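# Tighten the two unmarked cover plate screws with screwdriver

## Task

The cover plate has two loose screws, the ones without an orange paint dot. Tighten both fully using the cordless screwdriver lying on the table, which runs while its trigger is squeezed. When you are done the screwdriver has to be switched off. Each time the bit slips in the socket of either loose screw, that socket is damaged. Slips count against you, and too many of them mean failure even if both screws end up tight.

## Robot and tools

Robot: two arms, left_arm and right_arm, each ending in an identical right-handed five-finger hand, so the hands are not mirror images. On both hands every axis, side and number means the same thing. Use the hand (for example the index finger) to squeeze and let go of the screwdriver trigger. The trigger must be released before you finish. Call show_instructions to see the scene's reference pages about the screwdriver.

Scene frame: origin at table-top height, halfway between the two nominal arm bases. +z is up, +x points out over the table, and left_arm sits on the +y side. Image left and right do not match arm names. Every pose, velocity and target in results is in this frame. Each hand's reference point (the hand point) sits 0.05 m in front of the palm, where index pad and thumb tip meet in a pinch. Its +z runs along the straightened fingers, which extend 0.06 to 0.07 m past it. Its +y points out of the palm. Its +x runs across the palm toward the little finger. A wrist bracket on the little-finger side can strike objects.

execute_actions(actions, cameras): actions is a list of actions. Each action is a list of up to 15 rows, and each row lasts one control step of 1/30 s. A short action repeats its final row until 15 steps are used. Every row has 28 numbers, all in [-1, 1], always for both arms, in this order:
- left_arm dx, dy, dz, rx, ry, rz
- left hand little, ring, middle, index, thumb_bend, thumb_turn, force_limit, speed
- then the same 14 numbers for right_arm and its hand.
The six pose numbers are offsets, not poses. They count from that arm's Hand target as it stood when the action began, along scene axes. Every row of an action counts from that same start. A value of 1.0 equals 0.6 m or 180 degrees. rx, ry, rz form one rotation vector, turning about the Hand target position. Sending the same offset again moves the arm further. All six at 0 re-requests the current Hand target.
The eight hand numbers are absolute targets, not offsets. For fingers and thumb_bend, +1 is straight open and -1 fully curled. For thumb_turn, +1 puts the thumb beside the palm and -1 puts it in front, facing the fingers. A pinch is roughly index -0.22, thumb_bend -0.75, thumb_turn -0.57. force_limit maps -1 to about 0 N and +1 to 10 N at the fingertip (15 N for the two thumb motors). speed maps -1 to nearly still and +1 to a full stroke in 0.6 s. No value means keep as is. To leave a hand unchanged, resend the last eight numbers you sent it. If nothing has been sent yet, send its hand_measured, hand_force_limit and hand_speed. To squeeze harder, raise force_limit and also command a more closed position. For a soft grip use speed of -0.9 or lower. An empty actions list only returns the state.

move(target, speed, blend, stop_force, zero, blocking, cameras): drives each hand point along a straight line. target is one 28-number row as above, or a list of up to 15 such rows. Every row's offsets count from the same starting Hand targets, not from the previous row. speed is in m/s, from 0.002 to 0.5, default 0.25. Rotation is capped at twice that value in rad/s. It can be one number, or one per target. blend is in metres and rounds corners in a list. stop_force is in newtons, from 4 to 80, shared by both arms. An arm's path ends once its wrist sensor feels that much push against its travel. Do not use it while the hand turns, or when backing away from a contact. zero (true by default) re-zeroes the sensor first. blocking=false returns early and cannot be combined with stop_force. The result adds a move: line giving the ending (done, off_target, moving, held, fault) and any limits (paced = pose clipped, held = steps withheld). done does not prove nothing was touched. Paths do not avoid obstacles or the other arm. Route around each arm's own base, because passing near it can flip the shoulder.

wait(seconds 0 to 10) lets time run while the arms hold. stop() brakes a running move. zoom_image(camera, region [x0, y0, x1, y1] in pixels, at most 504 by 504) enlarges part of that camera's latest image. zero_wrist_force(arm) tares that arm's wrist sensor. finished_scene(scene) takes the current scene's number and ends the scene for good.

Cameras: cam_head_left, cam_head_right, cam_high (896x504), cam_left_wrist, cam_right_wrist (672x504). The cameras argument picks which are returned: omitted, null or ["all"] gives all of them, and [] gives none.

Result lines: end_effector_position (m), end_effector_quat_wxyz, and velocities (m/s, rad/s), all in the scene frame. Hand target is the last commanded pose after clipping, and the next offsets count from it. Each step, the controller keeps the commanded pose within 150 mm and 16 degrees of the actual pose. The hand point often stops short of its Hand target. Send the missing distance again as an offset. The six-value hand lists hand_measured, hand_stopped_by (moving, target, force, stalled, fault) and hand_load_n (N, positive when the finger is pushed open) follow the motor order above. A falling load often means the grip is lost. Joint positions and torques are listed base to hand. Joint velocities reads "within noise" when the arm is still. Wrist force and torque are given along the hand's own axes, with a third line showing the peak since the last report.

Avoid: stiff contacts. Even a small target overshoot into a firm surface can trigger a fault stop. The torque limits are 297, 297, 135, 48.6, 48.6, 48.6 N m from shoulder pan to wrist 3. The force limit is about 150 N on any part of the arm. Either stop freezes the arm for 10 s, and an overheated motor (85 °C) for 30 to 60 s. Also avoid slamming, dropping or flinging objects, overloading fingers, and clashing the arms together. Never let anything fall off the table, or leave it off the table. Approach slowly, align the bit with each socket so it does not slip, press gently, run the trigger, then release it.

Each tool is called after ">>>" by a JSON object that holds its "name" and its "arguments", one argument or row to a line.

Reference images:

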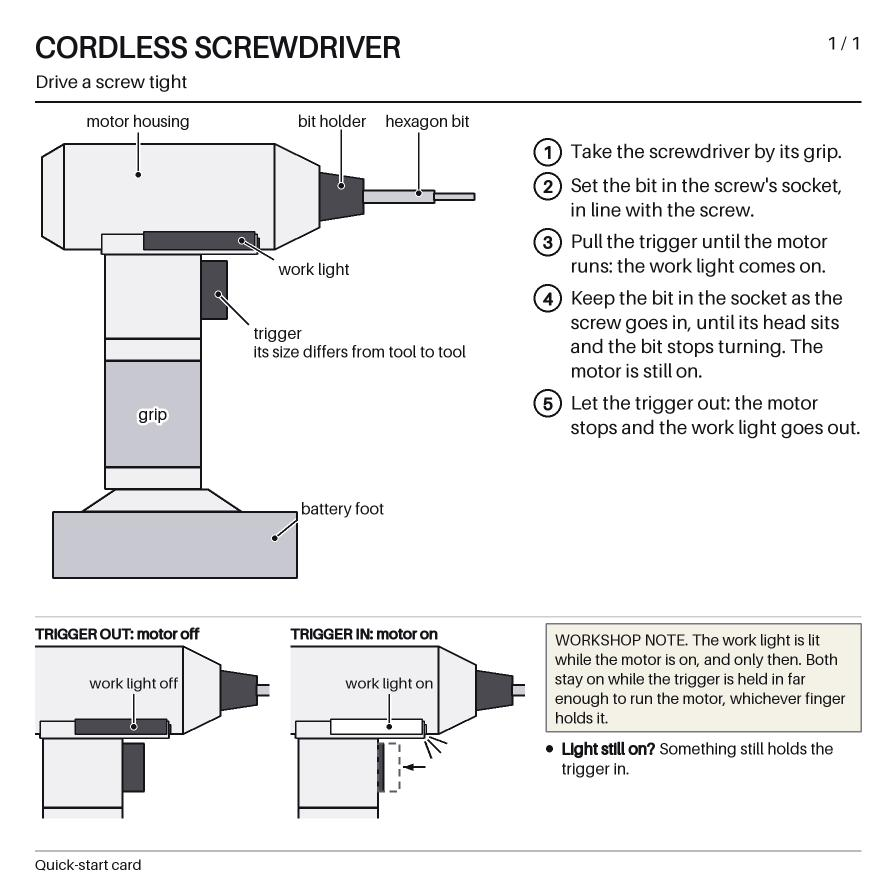

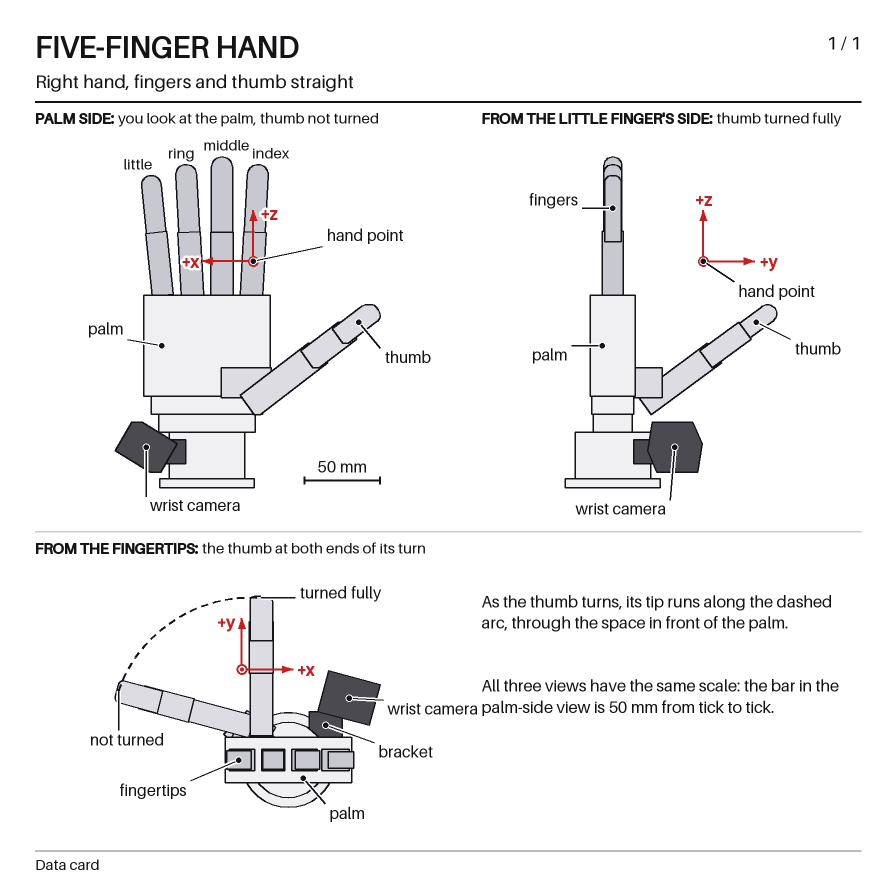

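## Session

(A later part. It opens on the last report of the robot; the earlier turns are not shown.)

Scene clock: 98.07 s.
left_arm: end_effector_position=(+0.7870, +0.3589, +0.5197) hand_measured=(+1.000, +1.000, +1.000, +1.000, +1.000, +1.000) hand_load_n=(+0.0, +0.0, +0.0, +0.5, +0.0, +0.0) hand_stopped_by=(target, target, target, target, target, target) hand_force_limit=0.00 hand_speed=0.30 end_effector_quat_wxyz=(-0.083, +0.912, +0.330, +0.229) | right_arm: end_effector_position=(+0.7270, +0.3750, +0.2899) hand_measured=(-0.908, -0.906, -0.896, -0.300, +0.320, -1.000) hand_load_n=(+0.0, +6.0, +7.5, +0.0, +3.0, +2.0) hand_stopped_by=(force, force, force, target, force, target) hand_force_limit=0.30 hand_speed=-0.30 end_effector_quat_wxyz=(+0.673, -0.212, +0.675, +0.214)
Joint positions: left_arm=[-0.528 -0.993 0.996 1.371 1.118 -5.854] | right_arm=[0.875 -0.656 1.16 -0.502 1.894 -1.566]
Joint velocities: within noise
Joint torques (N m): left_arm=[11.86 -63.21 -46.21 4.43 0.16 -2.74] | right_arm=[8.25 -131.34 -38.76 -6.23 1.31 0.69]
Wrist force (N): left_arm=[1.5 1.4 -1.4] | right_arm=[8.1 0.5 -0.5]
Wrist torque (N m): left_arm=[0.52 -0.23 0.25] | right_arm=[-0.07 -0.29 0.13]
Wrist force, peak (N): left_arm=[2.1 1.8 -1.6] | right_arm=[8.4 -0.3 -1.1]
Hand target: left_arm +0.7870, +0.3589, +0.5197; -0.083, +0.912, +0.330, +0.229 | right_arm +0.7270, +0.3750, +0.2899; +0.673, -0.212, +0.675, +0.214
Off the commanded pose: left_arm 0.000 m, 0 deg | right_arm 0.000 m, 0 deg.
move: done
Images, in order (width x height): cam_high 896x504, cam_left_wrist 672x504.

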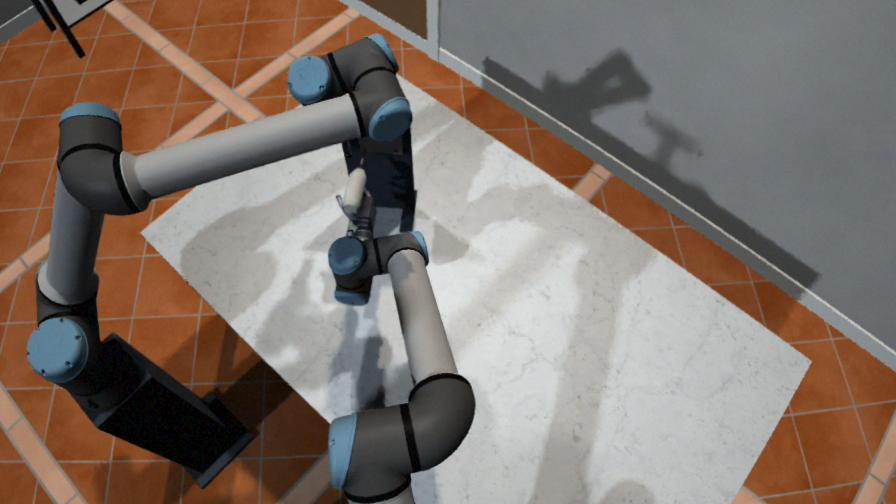

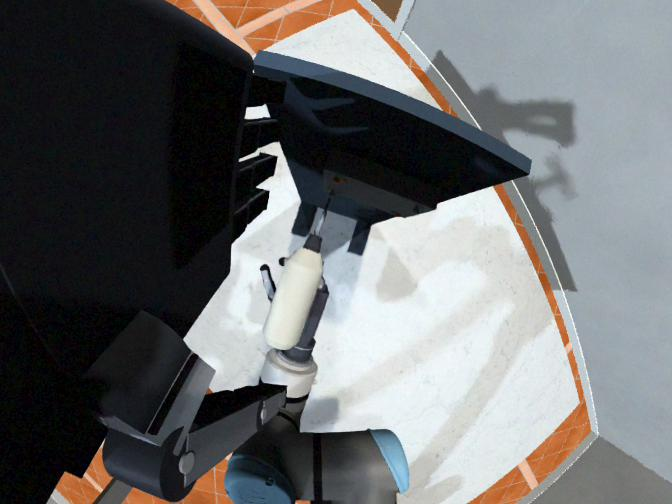

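>>> {"name": "move", "arguments": {
  "target": [0,0,0,0,0,0,1,1,1,1,1,1,0,0.3, 0.0115,0.0068,0,0,0,0,-1,-1,-0.985,-0.3,-1,-1,0.3,-0.3],
  "speed": 0.008,
  "stop_force": 4,
  "cameras": ["cam_left_wrist","cam_high"]
}}

>>> {"name": "zoom_image", "arguments": {
  "camera": "cam_left_wrist",
  "region": [310, 170, 350, 220]
}}

Scene clock: 100.53 s.
left_arm: end_effector_position=(+0.7870, +0.3589, +0.5197) hand_measured=(+1.000, +1.000, +1.000, +1.000, +1.000, +1.000) hand_load_n=(+0.0, +0.0, +0.0, +0.0, +0.0, +0.0) hand_stopped_by=(target, target, target, target, target, target) hand_force_limit=0.00 hand_speed=0.30 end_effector_quat_wxyz=(-0.083, +0.912, +0.330, +0.229) | right_arm: end_effector_position=(+0.7310, +0.3774, +0.2899) hand_measured=(-0.908, -0.906, -0.896, -0.300, +0.320, -1.000) hand_load_n=(+0.0, +6.5, +7.5, +0.0, +3.0, +1.5) hand_stopped_by=(force, force, force, target, force, target) hand_force_limit=0.30 hand_speed=-0.30 end_effector_quat_wxyz=(+0.673, -0.212, +0.675, +0.214)
Joint positions: left_arm=[-0.528 -0.993 0.996 1.371 1.118 -5.854] | right_arm=[0.873 -0.65 1.148 -0.496 1.893 -1.566]
Joint velocities: within noise
Joint torques (N m): left_arm=[9.61 -60.96 -36.56 0.7 -0.21 -2.79] | right_arm=[15.17 -132.34 -40.01 -6.01 1.76 0.11]
Wrist force (N): left_arm=[1.5 1.2 -1.3] | right_arm=[8.0 0.5 -0.8]
Wrist torque (N m): left_arm=[0.48 -0.23 0.24] | right_arm=[-0.05 -0.26 0.13]
Wrist force, peak (N): left_arm=[1.8 2.0 -1.7] | right_arm=[10.9 0.4 -8.1]
Hand target: left_arm +0.7870, +0.3589, +0.5197; -0.083, +0.912, +0.330, +0.229 | right_arm +0.7310, +0.3774, +0.2899; +0.673, -0.212, +0.675, +0.214 (not the last commanded pose)
Off the commanded pose: left_arm 0.000 m, 0 deg | right_arm 0.003 m, 0 deg.
move: contact (right_arm)
Images, in order (width x height): cam_high 896x504, cam_left_wrist 672x504.

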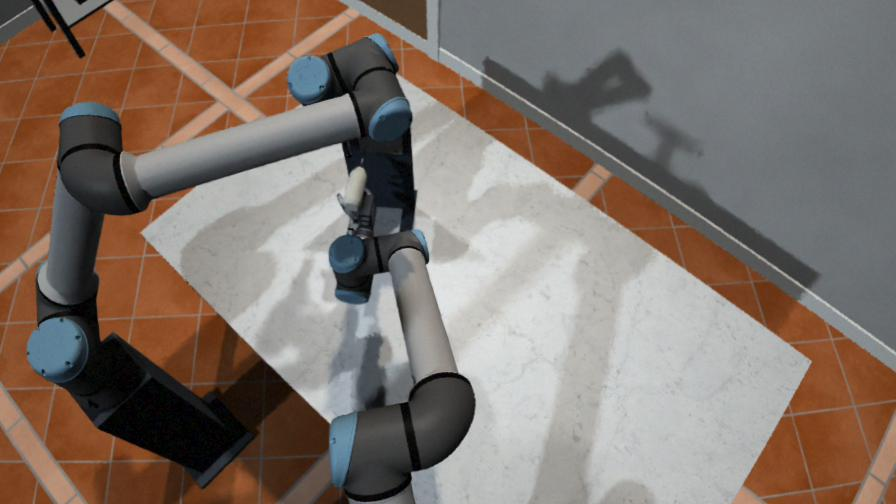

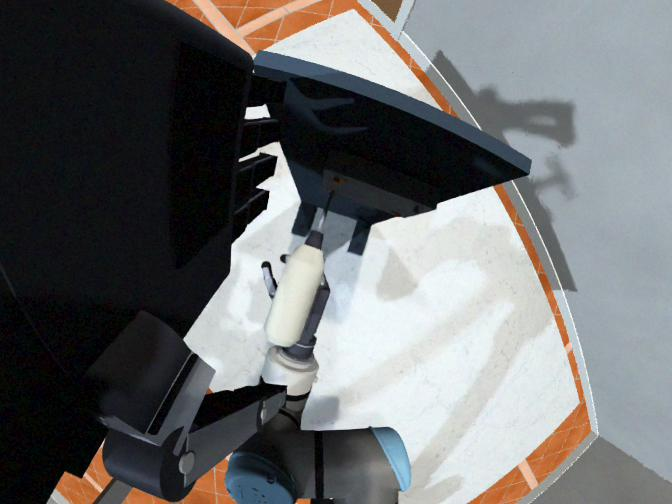

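Scaled by 10.080 from the camera's 672x504 image, which has a finer 960x720 frame.

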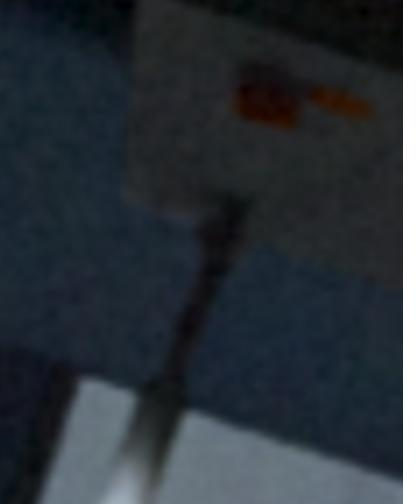

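>>> {"name": "move", "arguments": {
  "target": [
    [-0.145,0.22,0,0.055,-0.423,-0.307,1,1,1,1,1,1,0,0.3, 0,0,0,0,0,0,-1,-1,-0.985,-0.3,-1,-1,0.3,-0.3],
    [-0.145,0.22,-0.343,0.055,-0.423,-0.307,1,1,1,1,1,1,0,0.3, 0,0,0,0,0,0,-1,-1,-0.985,-0.3,-1,-1,0.3,-0.3]
  ],
  "speed": 0.25,
  "cameras": ["cam_left_wrist","cam_high","cam_head_left"]
}}

>>> {"name": "zoom_image", "arguments": {
  "camera": "cam_left_wrist",
  "region": [300, 140, 440, 260]
}}

>>> {"name": "zoom_image", "arguments": {
  "camera": "cam_high",
  "region": [340, 110, 420, 190]
}}

Scene clock: 106.13 s.
left_arm: end_effector_position=(+0.6999, +0.4909, +0.3139) hand_measured=(+1.000, +1.000, +1.000, +1.000, +1.000, +1.000) hand_load_n=(+0.0, +0.0, +0.0, +0.0, +0.0, +0.0) hand_stopped_by=(target, target, target, target, target, target) hand_force_limit=0.00 hand_speed=0.30 end_effector_quat_wxyz=(+0.167, +0.619, -0.137, +0.755) | right_arm: end_effector_position=(+0.7310, +0.3774, +0.2899) hand_measured=(-0.908, -0.906, -0.896, -0.300, +0.320, -1.000) hand_load_n=(+0.0, +6.0, +7.5, +0.0, +3.0, +1.5) hand_stopped_by=(force, force, force, target, force, target) hand_force_limit=0.30 hand_speed=-0.30 end_effector_quat_wxyz=(+0.673, -0.212, +0.675, +0.214)
Joint positions: left_arm=[-0.17 -1.246 2.162 -1.123 1.864 -4.773] | right_arm=[0.873 -0.65 1.148 -0.496 1.893 -1.566]
Joint velocities: within noise
Joint torques (N m): left_arm=[8.2 -37.29 -40.57 -6.22 -1.12 -3.25] | right_arm=[13.31 -131.32 -47.94 -1.97 2.01 1.12]
Wrist force (N): left_arm=[3.0 1.7 1.0] | right_arm=[7.8 0.5 -0.7]
Wrist torque (N m): left_arm=[0.28 -0.66 0.39] | right_arm=[-0.04 -0.23 0.12]
Wrist force, peak (N): left_arm=[5.0 1.6 1.7] | right_arm=[8.5 0.5 -1.2]
Hand target: left_arm +0.7000, +0.4909, +0.3139; +0.167, +0.619, -0.137, +0.755 | right_arm +0.7310, +0.3774, +0.2899; +0.673, -0.212, +0.675, +0.214
Off the commanded pose: left_arm 0.000 m, 0 deg | right_arm 0.000 m, 0 deg.
move: done
Images, in order (width x height): cam_head_left 896x504, cam_high 896x504, cam_left_wrist 672x504.

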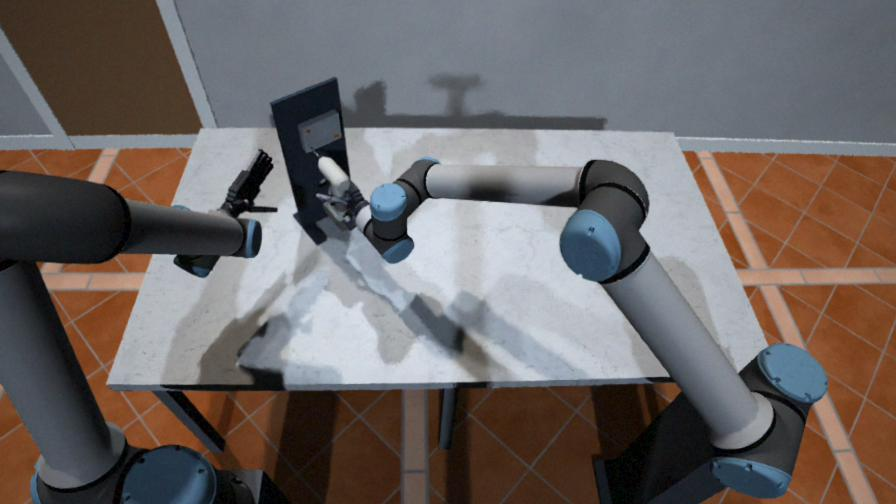

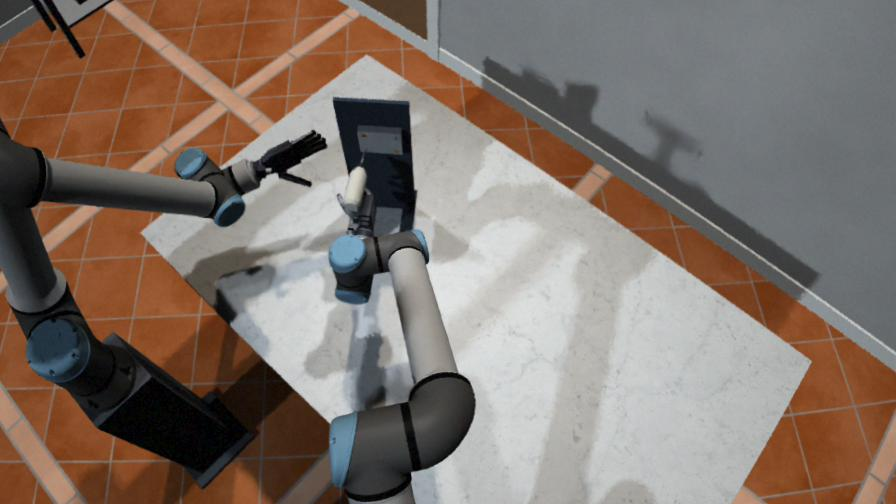

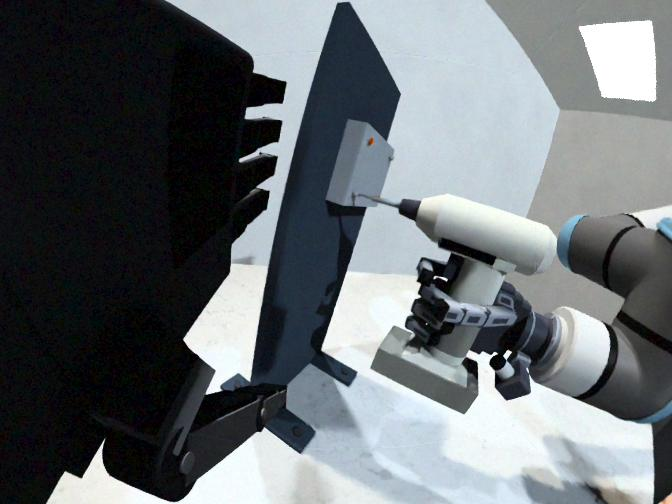

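Scaled by 3.600 from the camera's 672x504 image, which has a finer 960x720 frame.

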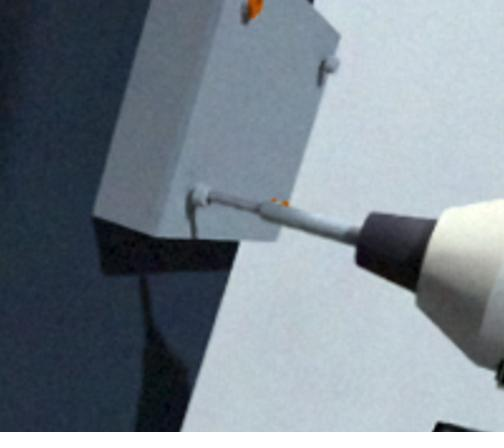

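Scaled by 6.300.

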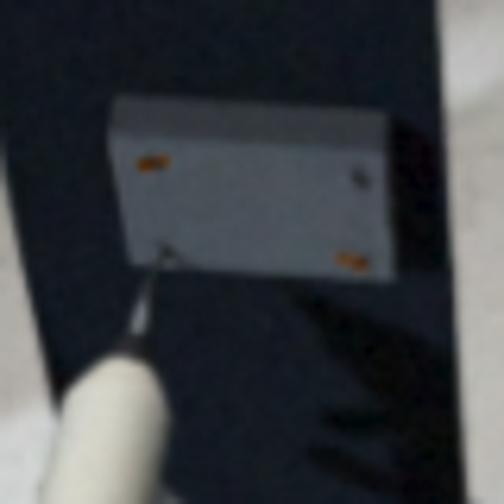

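Zoom closer on the contact.

>>> {"name": "zoom_image", "arguments": {
  "camera": "cam_left_wrist",
  "region": [335, 175, 395, 225]
}}

>>> {"name": "zoom_image", "arguments": {
  "camera": "cam_left_wrist",
  "region": [345, 185, 371, 207]
}}

Scaled by 8.400 from the camera's 672x504 image, which has a finer 960x720 frame.

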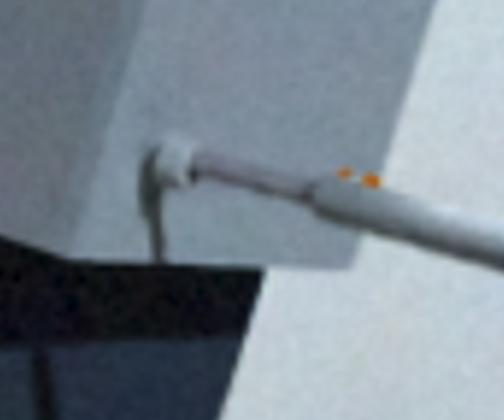

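Scaled by 19.385 from the camera's 672x504 image, which has a finer 960x720 frame.

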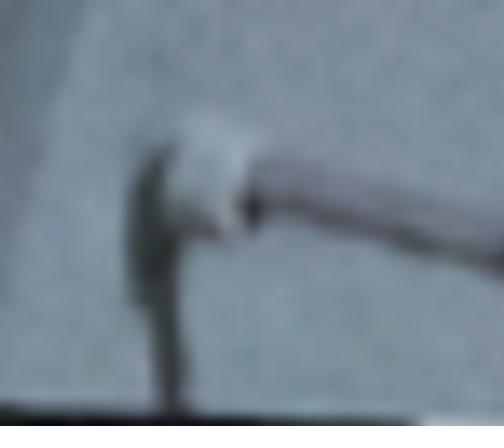

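>>> {"name": "move", "arguments": {
  "target": [
    [0,0,0,0,0,0,1,1,1,1,1,1,0,0.3, -0.0033,-0.0022,0,0,0,0,-1,-1,-0.985,-0.3,-1,-1,0.3,-0.3],
    [0,0,0,0,0,0,1,1,1,1,1,1,0,0.3, -0.0033,-0.0022,-0.0011,0,0,0,-1,-1,-0.985,-0.3,-1,-1,0.3,-0.3]
  ],
  "speed": 0.02,
  "cameras": []
}}

>>> {"name": "move", "arguments": {
  "target": [0,0,0,0,0,0,1,1,1,1,1,1,0,0.3, 0.0099,0.0067,0,0,0,0,-1,-1,-0.985,-0.3,-1,-1,0.3,-0.3],
  "speed": 0.005,
  "stop_force": 5,
  "cameras": ["cam_left_wrist"]
}}

>>> {"name": "zoom_image", "arguments": {
  "camera": "cam_left_wrist",
  "region": [345, 185, 371, 207]
}}

>>> {"name": "zoom_image", "arguments": {
  "camera": "cam_left_wrist",
  "region": [335, 175, 395, 225]
}}

Scene clock: 108.00 s.
left_arm: end_effector_position=(+0.7000, +0.4909, +0.3139) hand_measured=(+1.000, +1.000, +1.000, +1.000, +1.000, +1.000) hand_load_n=(+0.0, +0.0, +0.0, +0.0, +0.0, +0.0) hand_stopped_by=(target, target, target, target, target, target) hand_force_limit=0.00 hand_speed=0.30 end_effector_quat_wxyz=(+0.167, +0.619, -0.137, +0.755) | right_arm: end_effector_position=(+0.7290, +0.3762, +0.2893) hand_measured=(-0.908, -0.906, -0.896, -0.300, +0.320, -1.000) hand_load_n=(+0.0, +6.0, +7.5, +0.0, +3.5, +1.5) hand_stopped_by=(force, force, force, target, force, target) hand_force_limit=0.30 hand_speed=-0.30 end_effector_quat_wxyz=(+0.673, -0.212, +0.675, +0.214)
Joint positions: left_arm=[-0.17 -1.246 2.162 -1.124 1.864 -4.773] | right_arm=[0.874 -0.652 1.154 -0.5 1.893 -1.566]
Joint velocities: within noise
Joint torques (N m): left_arm=[8.36 -35.61 -35.97 -5.03 -1.13 -3.03] | right_arm=[6.44 -114.02 -38.32 -6.29 0.43 2.06]
Wrist force (N): left_arm=[2.4 1.6 0.9] | right_arm=[7.8 0.5 -0.7]
Wrist torque (N m): left_arm=[0.26 -0.57 0.35] | right_arm=[-0.06 -0.24 0.12]
Wrist force, peak (N): left_arm=[3.0 2.2 0.7] | right_arm=[8.4 0.1 -0.5]
Hand target: left_arm +0.7000, +0.4909, +0.3139; +0.167, +0.619, -0.137, +0.755 | right_arm +0.7290, +0.3761, +0.2893; +0.673, -0.212, +0.675, +0.214
Off the commanded pose: left_arm 0.000 m, 0 deg | right_arm 0.000 m, 0 deg.
move: done
No camera images: "cameras" was empty.

Scene clock: 109.63 s.
left_arm: end_effector_position=(+0.7000, +0.4909, +0.3139) hand_measured=(+1.000, +1.000, +1.000, +1.000, +1.000, +1.000) hand_load_n=(+0.0, +0.0, +0.0, +0.0, +0.5, +0.0) hand_stopped_by=(target, target, target, target, target, target) hand_force_limit=0.00 hand_speed=0.30 end_effector_quat_wxyz=(+0.167, +0.619, -0.137, +0.755) | right_arm: end_effector_position=(+0.7315, +0.3778, +0.2892) hand_measured=(-0.908, -0.906, -0.896, -0.300, +0.320, -1.000) hand_load_n=(+0.0, +6.0, +7.0, +0.0, +3.5, +1.5) hand_stopped_by=(force, force, force, target, force, target) hand_force_limit=0.30 hand_speed=-0.30 end_effector_quat_wxyz=(+0.673, -0.212, +0.675, +0.214)
Joint positions: left_arm=[-0.17 -1.246 2.162 -1.124 1.864 -4.773] | right_arm=[0.873 -0.648 1.146 -0.496 1.892 -1.566]
Joint velocities: within noise
Joint torques (N m): left_arm=[8.96 -33.76 -31.86 -4.14 -1.42 -3.68] | right_arm=[9.55 -133.64 -39.8 -6.91 1.28 1.88]
Wrist force (N): left_arm=[2.5 1.9 1.1] | right_arm=[8.9 0.1 -2.8]
Wrist torque (N m): left_arm=[0.30 -0.57 0.36] | right_arm=[0.03 -0.27 0.16]
Wrist force, peak (N): left_arm=[3.0 2.0 0.8] | right_arm=[10.4 -0.4 -8.1]
Hand target: left_arm +0.7000, +0.4909, +0.3139; +0.167, +0.619, -0.137, +0.755 | right_arm +0.7315, +0.3778, +0.2892; +0.673, -0.212, +0.675, +0.214 (not the last commanded pose)
Off the commanded pose: left_arm 0.000 m, 0 deg | right_arm 0.004 m, 0 deg.
move: contact (right_arm)
Images, in order (width x height): cam_left_wrist 672x504.

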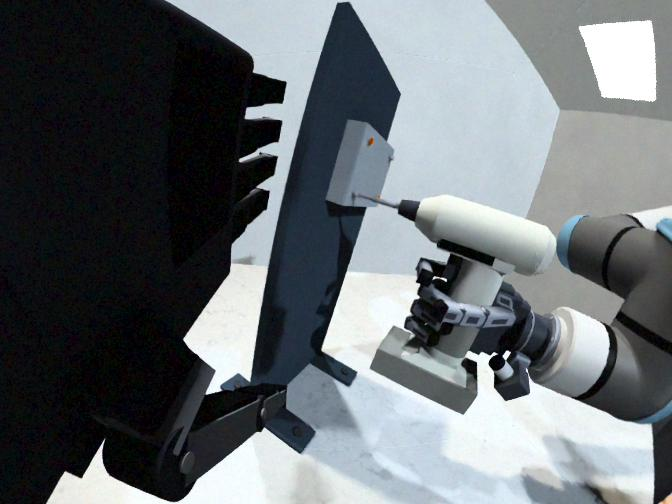

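Scaled by 19.385 from the camera's 672x504 image, which has a finer 960x720 frame.

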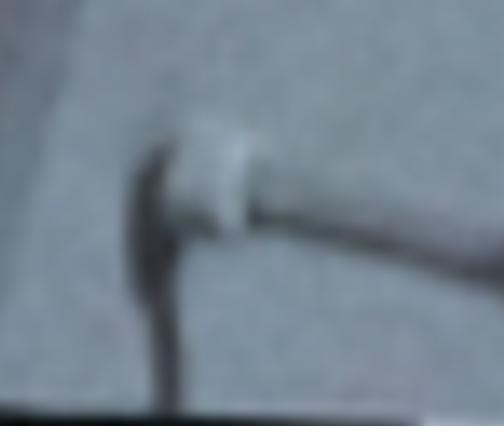

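Scaled by 8.400 from the camera's 672x504 image, which has a finer 960x720 frame.

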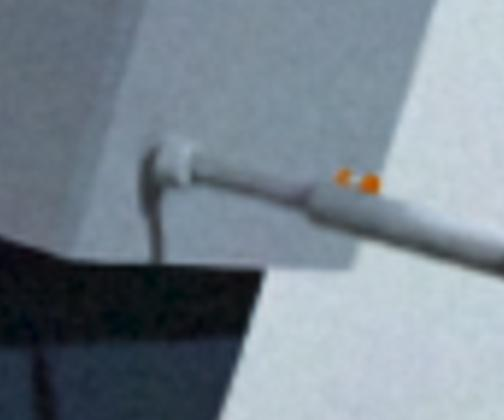

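>>> {"name": "move", "arguments": {
  "target": [0,0,0,0,0,0,1,1,1,1,1,1,0,0.3, 0.0069,0.0047,0,0,0,0,-1,-1,-0.985,-0.3,-1,-1,0.3,-0.3],
  "speed": 0.004,
  "stop_force": 9,
  "cameras": ["cam_left_wrist"]
}}

>>> {"name": "zoom_image", "arguments": {
  "camera": "cam_left_wrist",
  "region": [335, 175, 395, 225]
}}

Scene clock: 110.70 s.
left_arm: end_effector_position=(+0.7000, +0.4909, +0.3139) hand_measured=(+1.000, +1.000, +1.000, +1.000, +1.000, +1.000) hand_load_n=(+0.0, +0.0, +0.0, +0.0, +0.0, +0.0) hand_stopped_by=(target, target, target, target, target, target) hand_force_limit=0.00 hand_speed=0.30 end_effector_quat_wxyz=(+0.167, +0.619, -0.137, +0.755) | right_arm: end_effector_position=(+0.7317, +0.3780, +0.2893) hand_measured=(-0.908, -0.906, -0.896, -0.300, +0.320, -1.000) hand_load_n=(+0.0, +6.0, +6.5, +0.0, +4.5, +1.0) hand_stopped_by=(force, force, force, target, force, target) hand_force_limit=0.30 hand_speed=-0.30 end_effector_quat_wxyz=(+0.673, -0.212, +0.675, +0.214)
Joint positions: left_arm=[-0.17 -1.246 2.162 -1.124 1.864 -4.773] | right_arm=[0.873 -0.648 1.145 -0.496 1.892 -1.566]
Joint velocities: within noise
Joint torques (N m): left_arm=[5.7 -32.45 -29.31 -3.63 -1.23 -4.02] | right_arm=[1.85 -135.78 -42.85 -7.85 0.98 1.77]
Wrist force (N): left_arm=[2.9 2.0 0.9] | right_arm=[10.7 0.3 -7.4]
Wrist torque (N m): left_arm=[0.31 -0.64 0.38] | right_arm=[0.16 -0.30 0.21]
Wrist force, peak (N): left_arm=[3.1 1.8 1.0] | right_arm=[12.4 -0.2 -13.4]
Hand target: left_arm +0.7000, +0.4909, +0.3139; +0.167, +0.619, -0.137, +0.755 | right_arm +0.7317, +0.3780, +0.2893; +0.673, -0.212, +0.675, +0.214 (not the last commanded pose)
Off the commanded pose: left_arm 0.000 m, 0 deg | right_arm 0.005 m, 0 deg.
move: contact (right_arm)
Images, in order (width x height): cam_left_wrist 672x504.

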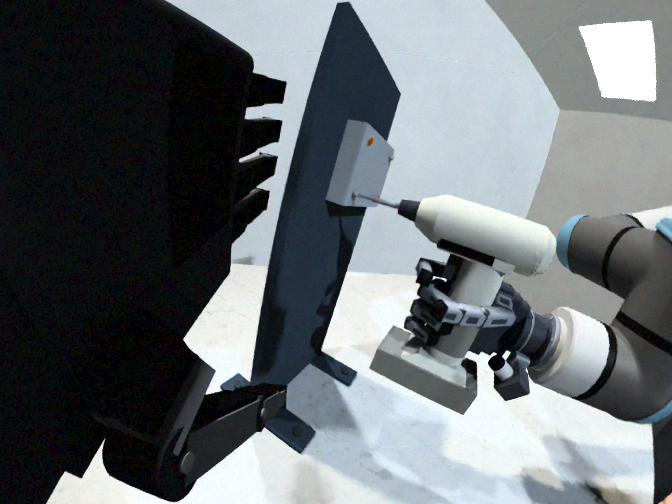

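Scaled by 8.400 from the camera's 672x504 image, which has a finer 960x720 frame.

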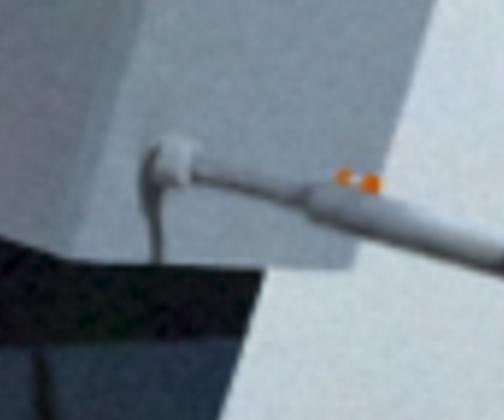

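>>> {"name": "move", "arguments": {
  "target": [-0.115,-0.148,0.19,0.0117,0.0625,0.1593,1,1,1,1,1,1,0,0.3, 0,0,0,0,0,0,-1,-1,-0.985,-0.3,-1,-1,0.3,-0.3],
  "speed": 0.12,
  "cameras": ["cam_left_wrist","cam_high"]
}}

Scene clock: 114.50 s.
left_arm: end_effector_position=(+0.6310, +0.4020, +0.4281) hand_measured=(+1.000, +1.000, +1.000, +1.000, +1.000, +1.000) hand_load_n=(+0.0, +0.0, +0.0, +0.0, +0.0, +0.0) hand_stopped_by=(target, target, target, target, target, target) hand_force_limit=0.00 hand_speed=0.30 end_effector_quat_wxyz=(-0.024, +0.706, +0.024, +0.707) | right_arm: end_effector_position=(+0.7317, +0.3780, +0.2893) hand_measured=(-0.908, -0.906, -0.896, -0.300, +0.320, -1.000) hand_load_n=(+0.0, +6.0, +7.0, +0.0, +4.0, +2.0) hand_stopped_by=(force, force, force, target, force, target) hand_force_limit=0.30 hand_speed=-0.30 end_effector_quat_wxyz=(+0.673, -0.212, +0.675, +0.214)
Joint positions: left_arm=[-0.655 -1.62 2.204 -0.585 0.883 -4.712] | right_arm=[0.873 -0.648 1.145 -0.496 1.892 -1.566]
Joint velocities: within noise
Joint torques (N m): left_arm=[-15.83 -12.83 -23.82 -2.8 -1.97 2.66] | right_arm=[-2.78 -117.12 -47.99 -3.85 1.02 1.82]
Wrist force (N): left_arm=[2.6 1.7 0.8] | right_arm=[7.7 0.0 -0.8]
Wrist torque (N m): left_arm=[0.34 -0.56 0.35] | right_arm=[-0.08 -0.24 0.11]
Wrist force, peak (N): left_arm=[3.9 2.2 0.0] | right_arm=[10.8 0.3 -7.4]
Hand target: left_arm +0.6310, +0.4021, +0.4279; -0.024, +0.706, +0.024, +0.707 | right_arm +0.7317, +0.3780, +0.2893; +0.673, -0.212, +0.675, +0.214
Off the commanded pose: left_arm 0.000 m, 0 deg | right_arm 0.000 m, 0 deg.
move: done
Images, in order (width x height): cam_high 896x504, cam_left_wrist 672x504.

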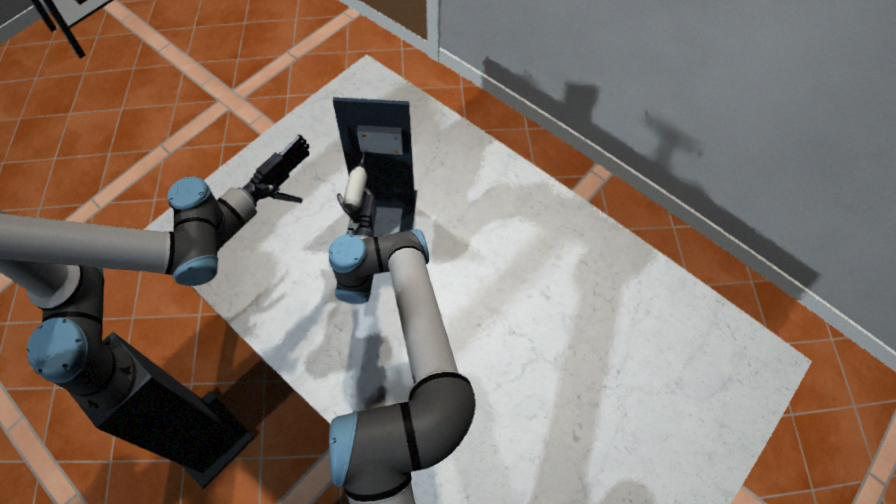

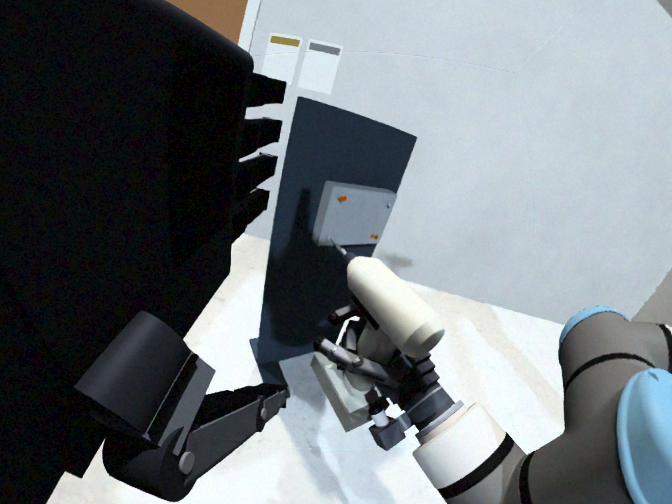

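>>> {"name": "zoom_image", "arguments": {
  "camera": "cam_left_wrist",
  "region": [305, 170, 405, 270]
}}

>>> {"name": "zoom_image", "arguments": {
  "camera": "cam_left_wrist",
  "region": [315, 222, 355, 262]
}}

Scaled by 5.040 from the camera's 672x504 image, which has a finer 960x720 frame.

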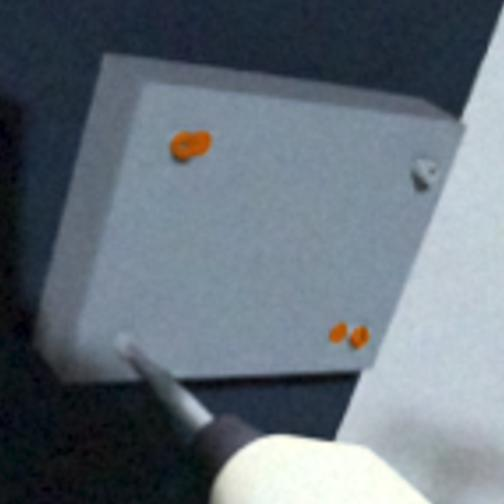

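Scaled by 12.600 from the camera's 672x504 image, which has a finer 960x720 frame.

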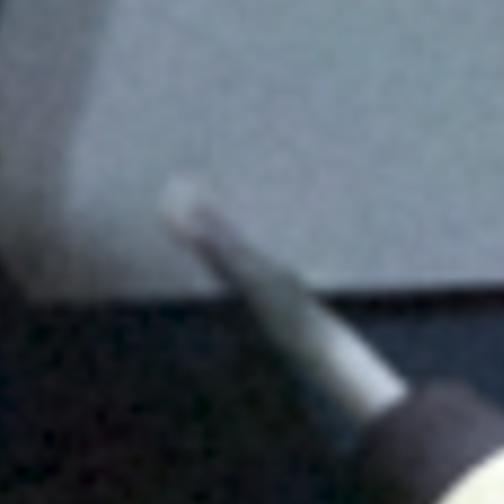

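>>> {"name": "move", "arguments": {
  "target": [
    [0,0,0,0,0,0,1,1,1,1,1,1,0,0.3, -0.0021,-0.0014,0,0,0,0,-1,-1,-0.985,-0.3,-1,-1,0.3,-0.3],
    [0,0,0,0,0,0,1,1,1,1,1,1,0,0.3, -0.0014,-0.0024,0,0,0,0,-1,-1,-0.985,-0.3,-1,-1,0.3,-0.3]
  ],
  "speed": 0.02,
  "cameras": []
}}

>>> {"name": "move", "arguments": {
  "target": [0,0,0,0,0,0,1,1,1,1,1,1,0,0.3, 0.0099,0.0067,0,0,0,0,-1,-1,-0.985,-0.3,-1,-1,0.3,-0.3],
  "speed": 0.005,
  "stop_force": 5,
  "cameras": ["cam_left_wrist"]
}}

>>> {"name": "zoom_image", "arguments": {
  "camera": "cam_left_wrist",
  "region": [315, 222, 355, 262]
}}

Scene clock: 117.53 s.
left_arm: end_effector_position=(+0.6310, +0.4021, +0.4279) hand_measured=(+1.000, +1.000, +1.000, +1.000, +1.000, +1.000) hand_load_n=(+0.0, +0.0, +0.0, +0.0, +0.0, +0.0) hand_stopped_by=(target, target, target, target, target, target) hand_force_limit=0.00 hand_speed=0.30 end_effector_quat_wxyz=(-0.024, +0.706, +0.024, +0.707) | right_arm: end_effector_position=(+0.7308, +0.3765, +0.2893) hand_measured=(-0.908, -0.906, -0.896, -0.300, +0.320, -1.000) hand_load_n=(+0.0, +6.0, +7.0, +0.0, +3.5, +2.0) hand_stopped_by=(force, force, force, target, force, target) hand_force_limit=0.30 hand_speed=-0.30 end_effector_quat_wxyz=(+0.673, -0.212, +0.675, +0.214)
Joint positions: left_arm=[-0.655 -1.62 2.204 -0.585 0.882 -4.711] | right_arm=[0.873 -0.65 1.151 -0.498 1.892 -1.566]
Joint velocities: within noise
Joint torques (N m): left_arm=[-12.6 -13.13 -31.22 -1.93 -0.47 4.31] | right_arm=[-14.87 -131.05 -39.32 -6.48 -1.27 1.82]
Wrist force (N): left_arm=[2.4 1.6 0.7] | right_arm=[7.9 0.0 -0.8]
Wrist torque (N m): left_arm=[0.33 -0.52 0.34] | right_arm=[-0.12 -0.24 0.11]
Wrist force, peak (N): left_arm=[3.0 1.9 0.9] | right_arm=[8.5 0.3 -1.0]
Hand target: left_arm +0.6310, +0.4021, +0.4279; -0.024, +0.706, +0.024, +0.707 | right_arm +0.7308, +0.3765, +0.2893; +0.673, -0.212, +0.675, +0.214
Off the commanded pose: left_arm 0.000 m, 0 deg | right_arm 0.000 m, 0 deg.
move: done
No camera images: "cameras" was empty.

Scene clock: 119.10 s.
left_arm: end_effector_position=(+0.6310, +0.4021, +0.4279) hand_measured=(+1.000, +1.000, +1.000, +1.000, +1.000, +1.000) hand_load_n=(+0.0, +0.0, +0.0, +0.0, +0.0, +0.0) hand_stopped_by=(target, target, target, target, target, target) hand_force_limit=0.00 hand_speed=0.30 end_effector_quat_wxyz=(-0.024, +0.706, +0.024, +0.707) | right_arm: end_effector_position=(+0.7332, +0.3780, +0.2892) hand_measured=(-0.908, -0.906, -0.896, -0.300, +0.320, -1.000) hand_load_n=(+0.0, +6.0, +7.5, +0.0, +3.0, +0.5) hand_stopped_by=(force, force, force, target, force, target) hand_force_limit=0.30 hand_speed=-0.30 end_effector_quat_wxyz=(+0.673, -0.212, +0.675, +0.214)
Joint positions: left_arm=[-0.655 -1.62 2.204 -0.585 0.882 -4.711] | right_arm=[0.872 -0.647 1.143 -0.495 1.891 -1.566]
Joint velocities: within noise
Joint torques (N m): left_arm=[-5.57 -8.15 -32.79 -4.7 0.38 3.49] | right_arm=[5.94 -133.77 -40.54 -6.85 1.07 1.52]
Wrist force (N): left_arm=[3.1 1.2 0.6] | right_arm=[9.5 1.0 -4.2]
Wrist torque (N m): left_arm=[0.27 -0.63 0.37] | right_arm=[-0.03 -0.35 0.14]
Wrist force, peak (N): left_arm=[2.9 1.9 0.8] | right_arm=[10.5 0.4 -8.9]
Hand target: left_arm +0.6310, +0.4021, +0.4279; -0.024, +0.706, +0.024, +0.707 | right_arm +0.7331, +0.3781, +0.2893; +0.673, -0.212, +0.675, +0.214 (not the last commanded pose)
Off the commanded pose: left_arm 0.000 m, 0 deg | right_arm 0.004 m, 0 deg.
move: contact (right_arm)
Images, in order (width x height): cam_left_wrist 672x504.

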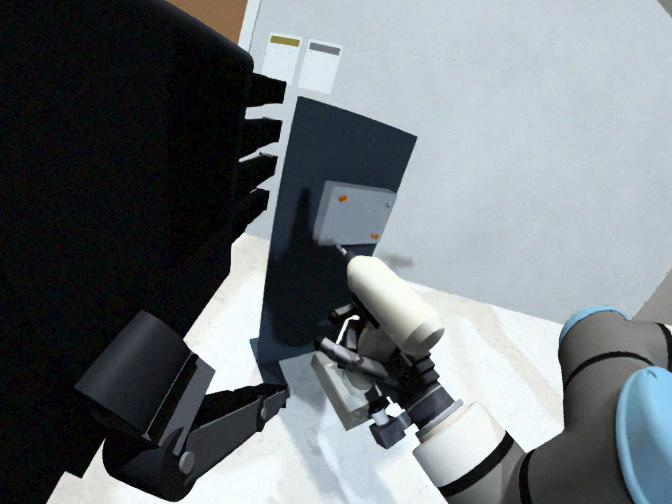

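Scaled by 12.600 from the camera's 672x504 image, which has a finer 960x720 frame.

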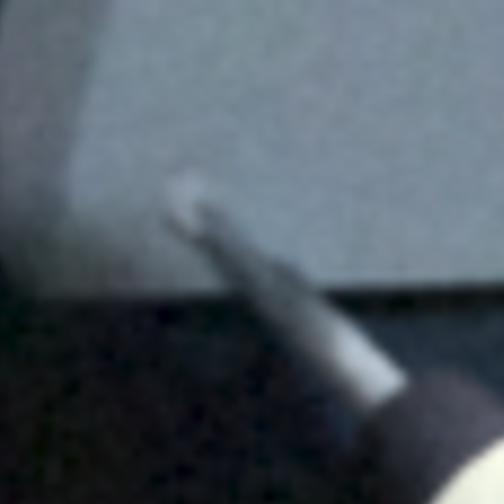

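>>> {"name": "move", "arguments": {
  "target": [0,0,0,0,0,0,1,1,1,1,1,1,0,0.3, 0.0069,0.0047,0,0,0,0,-1,-1,-0.985,-0.3,-1,-1,0.3,-0.3],
  "speed": 0.004,
  "stop_force": 7,
  "cameras": ["cam_left_wrist"]
}}

>>> {"name": "zoom_image", "arguments": {
  "camera": "cam_left_wrist",
  "region": [315, 222, 355, 262]
}}

Scene clock: 120.17 s.
left_arm: end_effector_position=(+0.6310, +0.4021, +0.4279) hand_measured=(+1.000, +1.000, +1.000, +1.000, +1.000, +1.000) hand_load_n=(+0.0, +0.0, +0.0, +0.0, +0.0, +0.0) hand_stopped_by=(target, target, target, target, target, target) hand_force_limit=0.00 hand_speed=0.30 end_effector_quat_wxyz=(-0.024, +0.706, +0.024, +0.707) | right_arm: end_effector_position=(+0.7332, +0.3782, +0.2893) hand_measured=(-0.908, -0.906, -0.896, -0.300, +0.320, -1.000) hand_load_n=(+0.0, +6.0, +7.0, +0.0, +3.0, +0.0) hand_stopped_by=(force, force, force, target, force, target) hand_force_limit=0.30 hand_speed=-0.30 end_effector_quat_wxyz=(+0.673, -0.212, +0.675, +0.214)
Joint positions: left_arm=[-0.655 -1.62 2.204 -0.585 0.882 -4.711] | right_arm=[0.872 -0.646 1.142 -0.494 1.891 -1.566]
Joint velocities: within noise
Joint torques (N m): left_arm=[-3.61 -12.35 -36.22 -5.53 0.53 3.73] | right_arm=[2.1 -136.53 -42.45 -7.62 1.11 1.48]
Wrist force (N): left_arm=[2.4 1.4 0.6] | right_arm=[10.9 0.9 -7.9]
Wrist torque (N m): left_arm=[0.30 -0.52 0.33] | right_arm=[0.07 -0.34 0.18]
Wrist force, peak (N): left_arm=[2.8 2.1 0.6] | right_arm=[12.3 0.6 -13.2]
Hand target: left_arm +0.6310, +0.4021, +0.4279; -0.024, +0.706, +0.024, +0.707 | right_arm +0.7332, +0.3782, +0.2893; +0.673, -0.212, +0.675, +0.214 (not the last commanded pose)
Off the commanded pose: left_arm 0.000 m, 0 deg | right_arm 0.005 m, 0 deg.
move: contact (right_arm)
Images, in order (width x height): cam_left_wrist 672x504.

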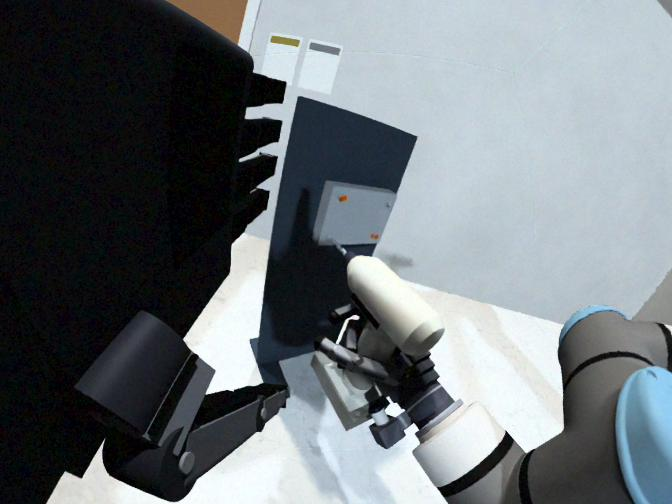

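Scaled by 12.600 from the camera's 672x504 image, which has a finer 960x720 frame.

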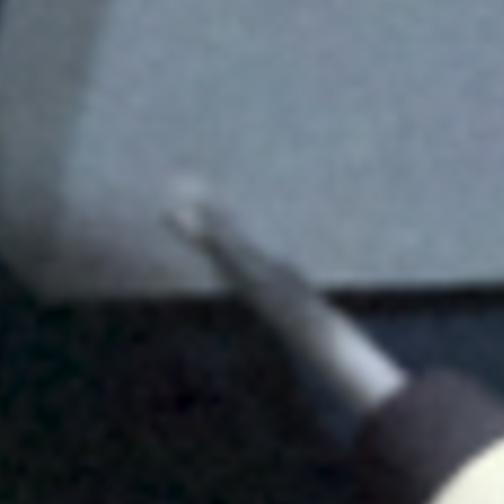

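>>> {"name": "move", "arguments": {
  "target": [0,0,0,0,0,0,1,1,1,1,1,1,0,0.3, -0.0004,-0.0003,0,0,0,0,-1,-1,-0.985,-0.3,-1,-1,0.3,-0.3],
  "speed": 0.01,
  "cameras": []
}}

>>> {"name": "move", "arguments": {
  "target": [0,0,0,0,0,0,1,1,1,1,1,1,0,0.3, 0,0,0.0025,0,0,0,-1,-1,-0.985,-0.3,-1,-1,0.3,-0.3],
  "speed": 0.004,
  "stop_force": 5,
  "cameras": ["cam_left_wrist"]
}}

>>> {"name": "zoom_image", "arguments": {
  "camera": "cam_left_wrist",
  "region": [315, 222, 355, 262]
}}

Scene clock: 121.10 s.
left_arm: end_effector_position=(+0.6310, +0.4021, +0.4279) hand_measured=(+1.000, +1.000, +1.000, +1.000, +1.000, +1.000) hand_load_n=(+0.0, +0.0, +0.0, +0.0, +0.0, +0.0) hand_stopped_by=(target, target, target, target, target, target) hand_force_limit=0.00 hand_speed=0.30 end_effector_quat_wxyz=(-0.024, +0.706, +0.024, +0.707) | right_arm: end_effector_position=(+0.7330, +0.3780, +0.2893) hand_measured=(-0.908, -0.906, -0.896, -0.300, +0.320, -1.000) hand_load_n=(+0.0, +6.0, +7.0, +0.0, +3.0, +0.5) hand_stopped_by=(force, force, force, target, force, target) hand_force_limit=0.30 hand_speed=-0.30 end_effector_quat_wxyz=(+0.673, -0.212, +0.675, +0.214)
Joint positions: left_arm=[-0.655 -1.62 2.204 -0.585 0.882 -4.711] | right_arm=[0.872 -0.647 1.143 -0.495 1.891 -1.566]
Joint velocities: within noise
Joint torques (N m): left_arm=[-2.14 -12.34 -36.47 -4.44 0.87 3.69] | right_arm=[13.41 -130.26 -38.71 -6.3 2.07 1.59]
Wrist force (N): left_arm=[2.2 1.6 0.5] | right_arm=[8.0 0.7 -1.6]
Wrist torque (N m): left_arm=[0.34 -0.49 0.32] | right_arm=[-0.16 -0.31 0.07]
Wrist force, peak (N): left_arm=[2.9 1.8 0.8] | right_arm=[11.1 0.9 -7.9]
Hand target: left_arm +0.6310, +0.4021, +0.4279; -0.024, +0.706, +0.024, +0.707 | right_arm +0.7330, +0.3780, +0.2893; +0.673, -0.212, +0.675, +0.214
Off the commanded pose: left_arm 0.000 m, 0 deg | right_arm 0.000 m, 0 deg.
move: done
No camera images: "cameras" was empty.

Scene clock: 122.20 s.
left_arm: end_effector_position=(+0.6310, +0.4021, +0.4279) hand_measured=(+1.000, +1.000, +1.000, +1.000, +1.000, +1.000) hand_load_n=(+0.0, +0.0, +0.0, +0.0, +0.0, +0.0) hand_stopped_by=(target, target, target, target, target, target) hand_force_limit=0.00 hand_speed=0.30 end_effector_quat_wxyz=(-0.024, +0.706, +0.024, +0.707) | right_arm: end_effector_position=(+0.7330, +0.3780, +0.2908) hand_measured=(-0.908, -0.906, -0.896, -0.300, +0.320, -1.000) hand_load_n=(+0.0, +5.5, +6.5, +0.0, +3.5, +0.0) hand_stopped_by=(force, force, force, target, force, target) hand_force_limit=0.30 hand_speed=-0.30 end_effector_quat_wxyz=(+0.673, -0.212, +0.675, +0.214)
Joint positions: left_arm=[-0.655 -1.62 2.204 -0.585 0.882 -4.711] | right_arm=[0.872 -0.648 1.143 -0.493 1.891 -1.566]
Joint velocities: within noise
Joint torques (N m): left_arm=[2.39 -13.47 -38.78 -4.8 1.13 3.9] | right_arm=[6.78 -136.74 -54.61 -4.53 2.54 1.44]
Wrist force (N): left_arm=[2.6 1.5 0.6] | right_arm=[13.7 0.2 -14.3]
Wrist torque (N m): left_arm=[0.32 -0.56 0.34] | right_arm=[0.28 -0.40 0.28]
Wrist force, peak (N): left_arm=[2.9 1.9 0.6] | right_arm=[13.8 0.3 -14.7]
Hand target: left_arm +0.6310, +0.4021, +0.4279; -0.024, +0.706, +0.024, +0.707 | right_arm +0.7330, +0.3780, +0.2908; +0.673, -0.212, +0.675, +0.214
Off the commanded pose: left_arm 0.000 m, 0 deg | right_arm 0.000 m, 0 deg.
move: contact (right_arm)
Images, in order (width x height): cam_left_wrist 672x504.

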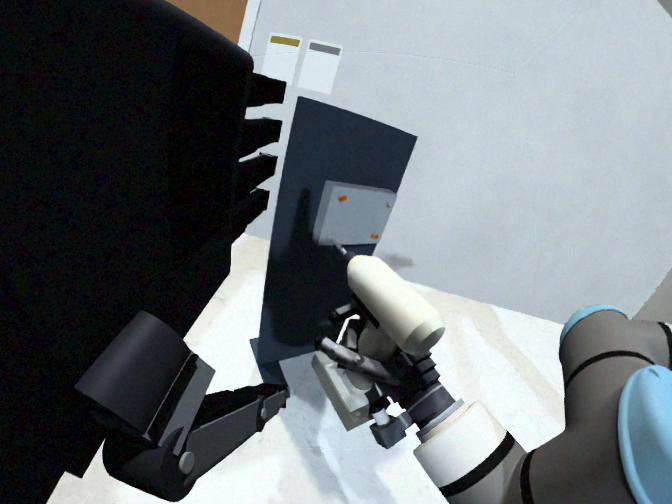

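Scaled by 12.600 from the camera's 672x504 image, which has a finer 960x720 frame.

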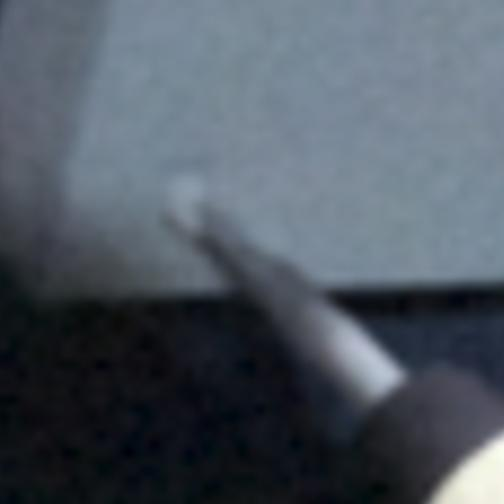

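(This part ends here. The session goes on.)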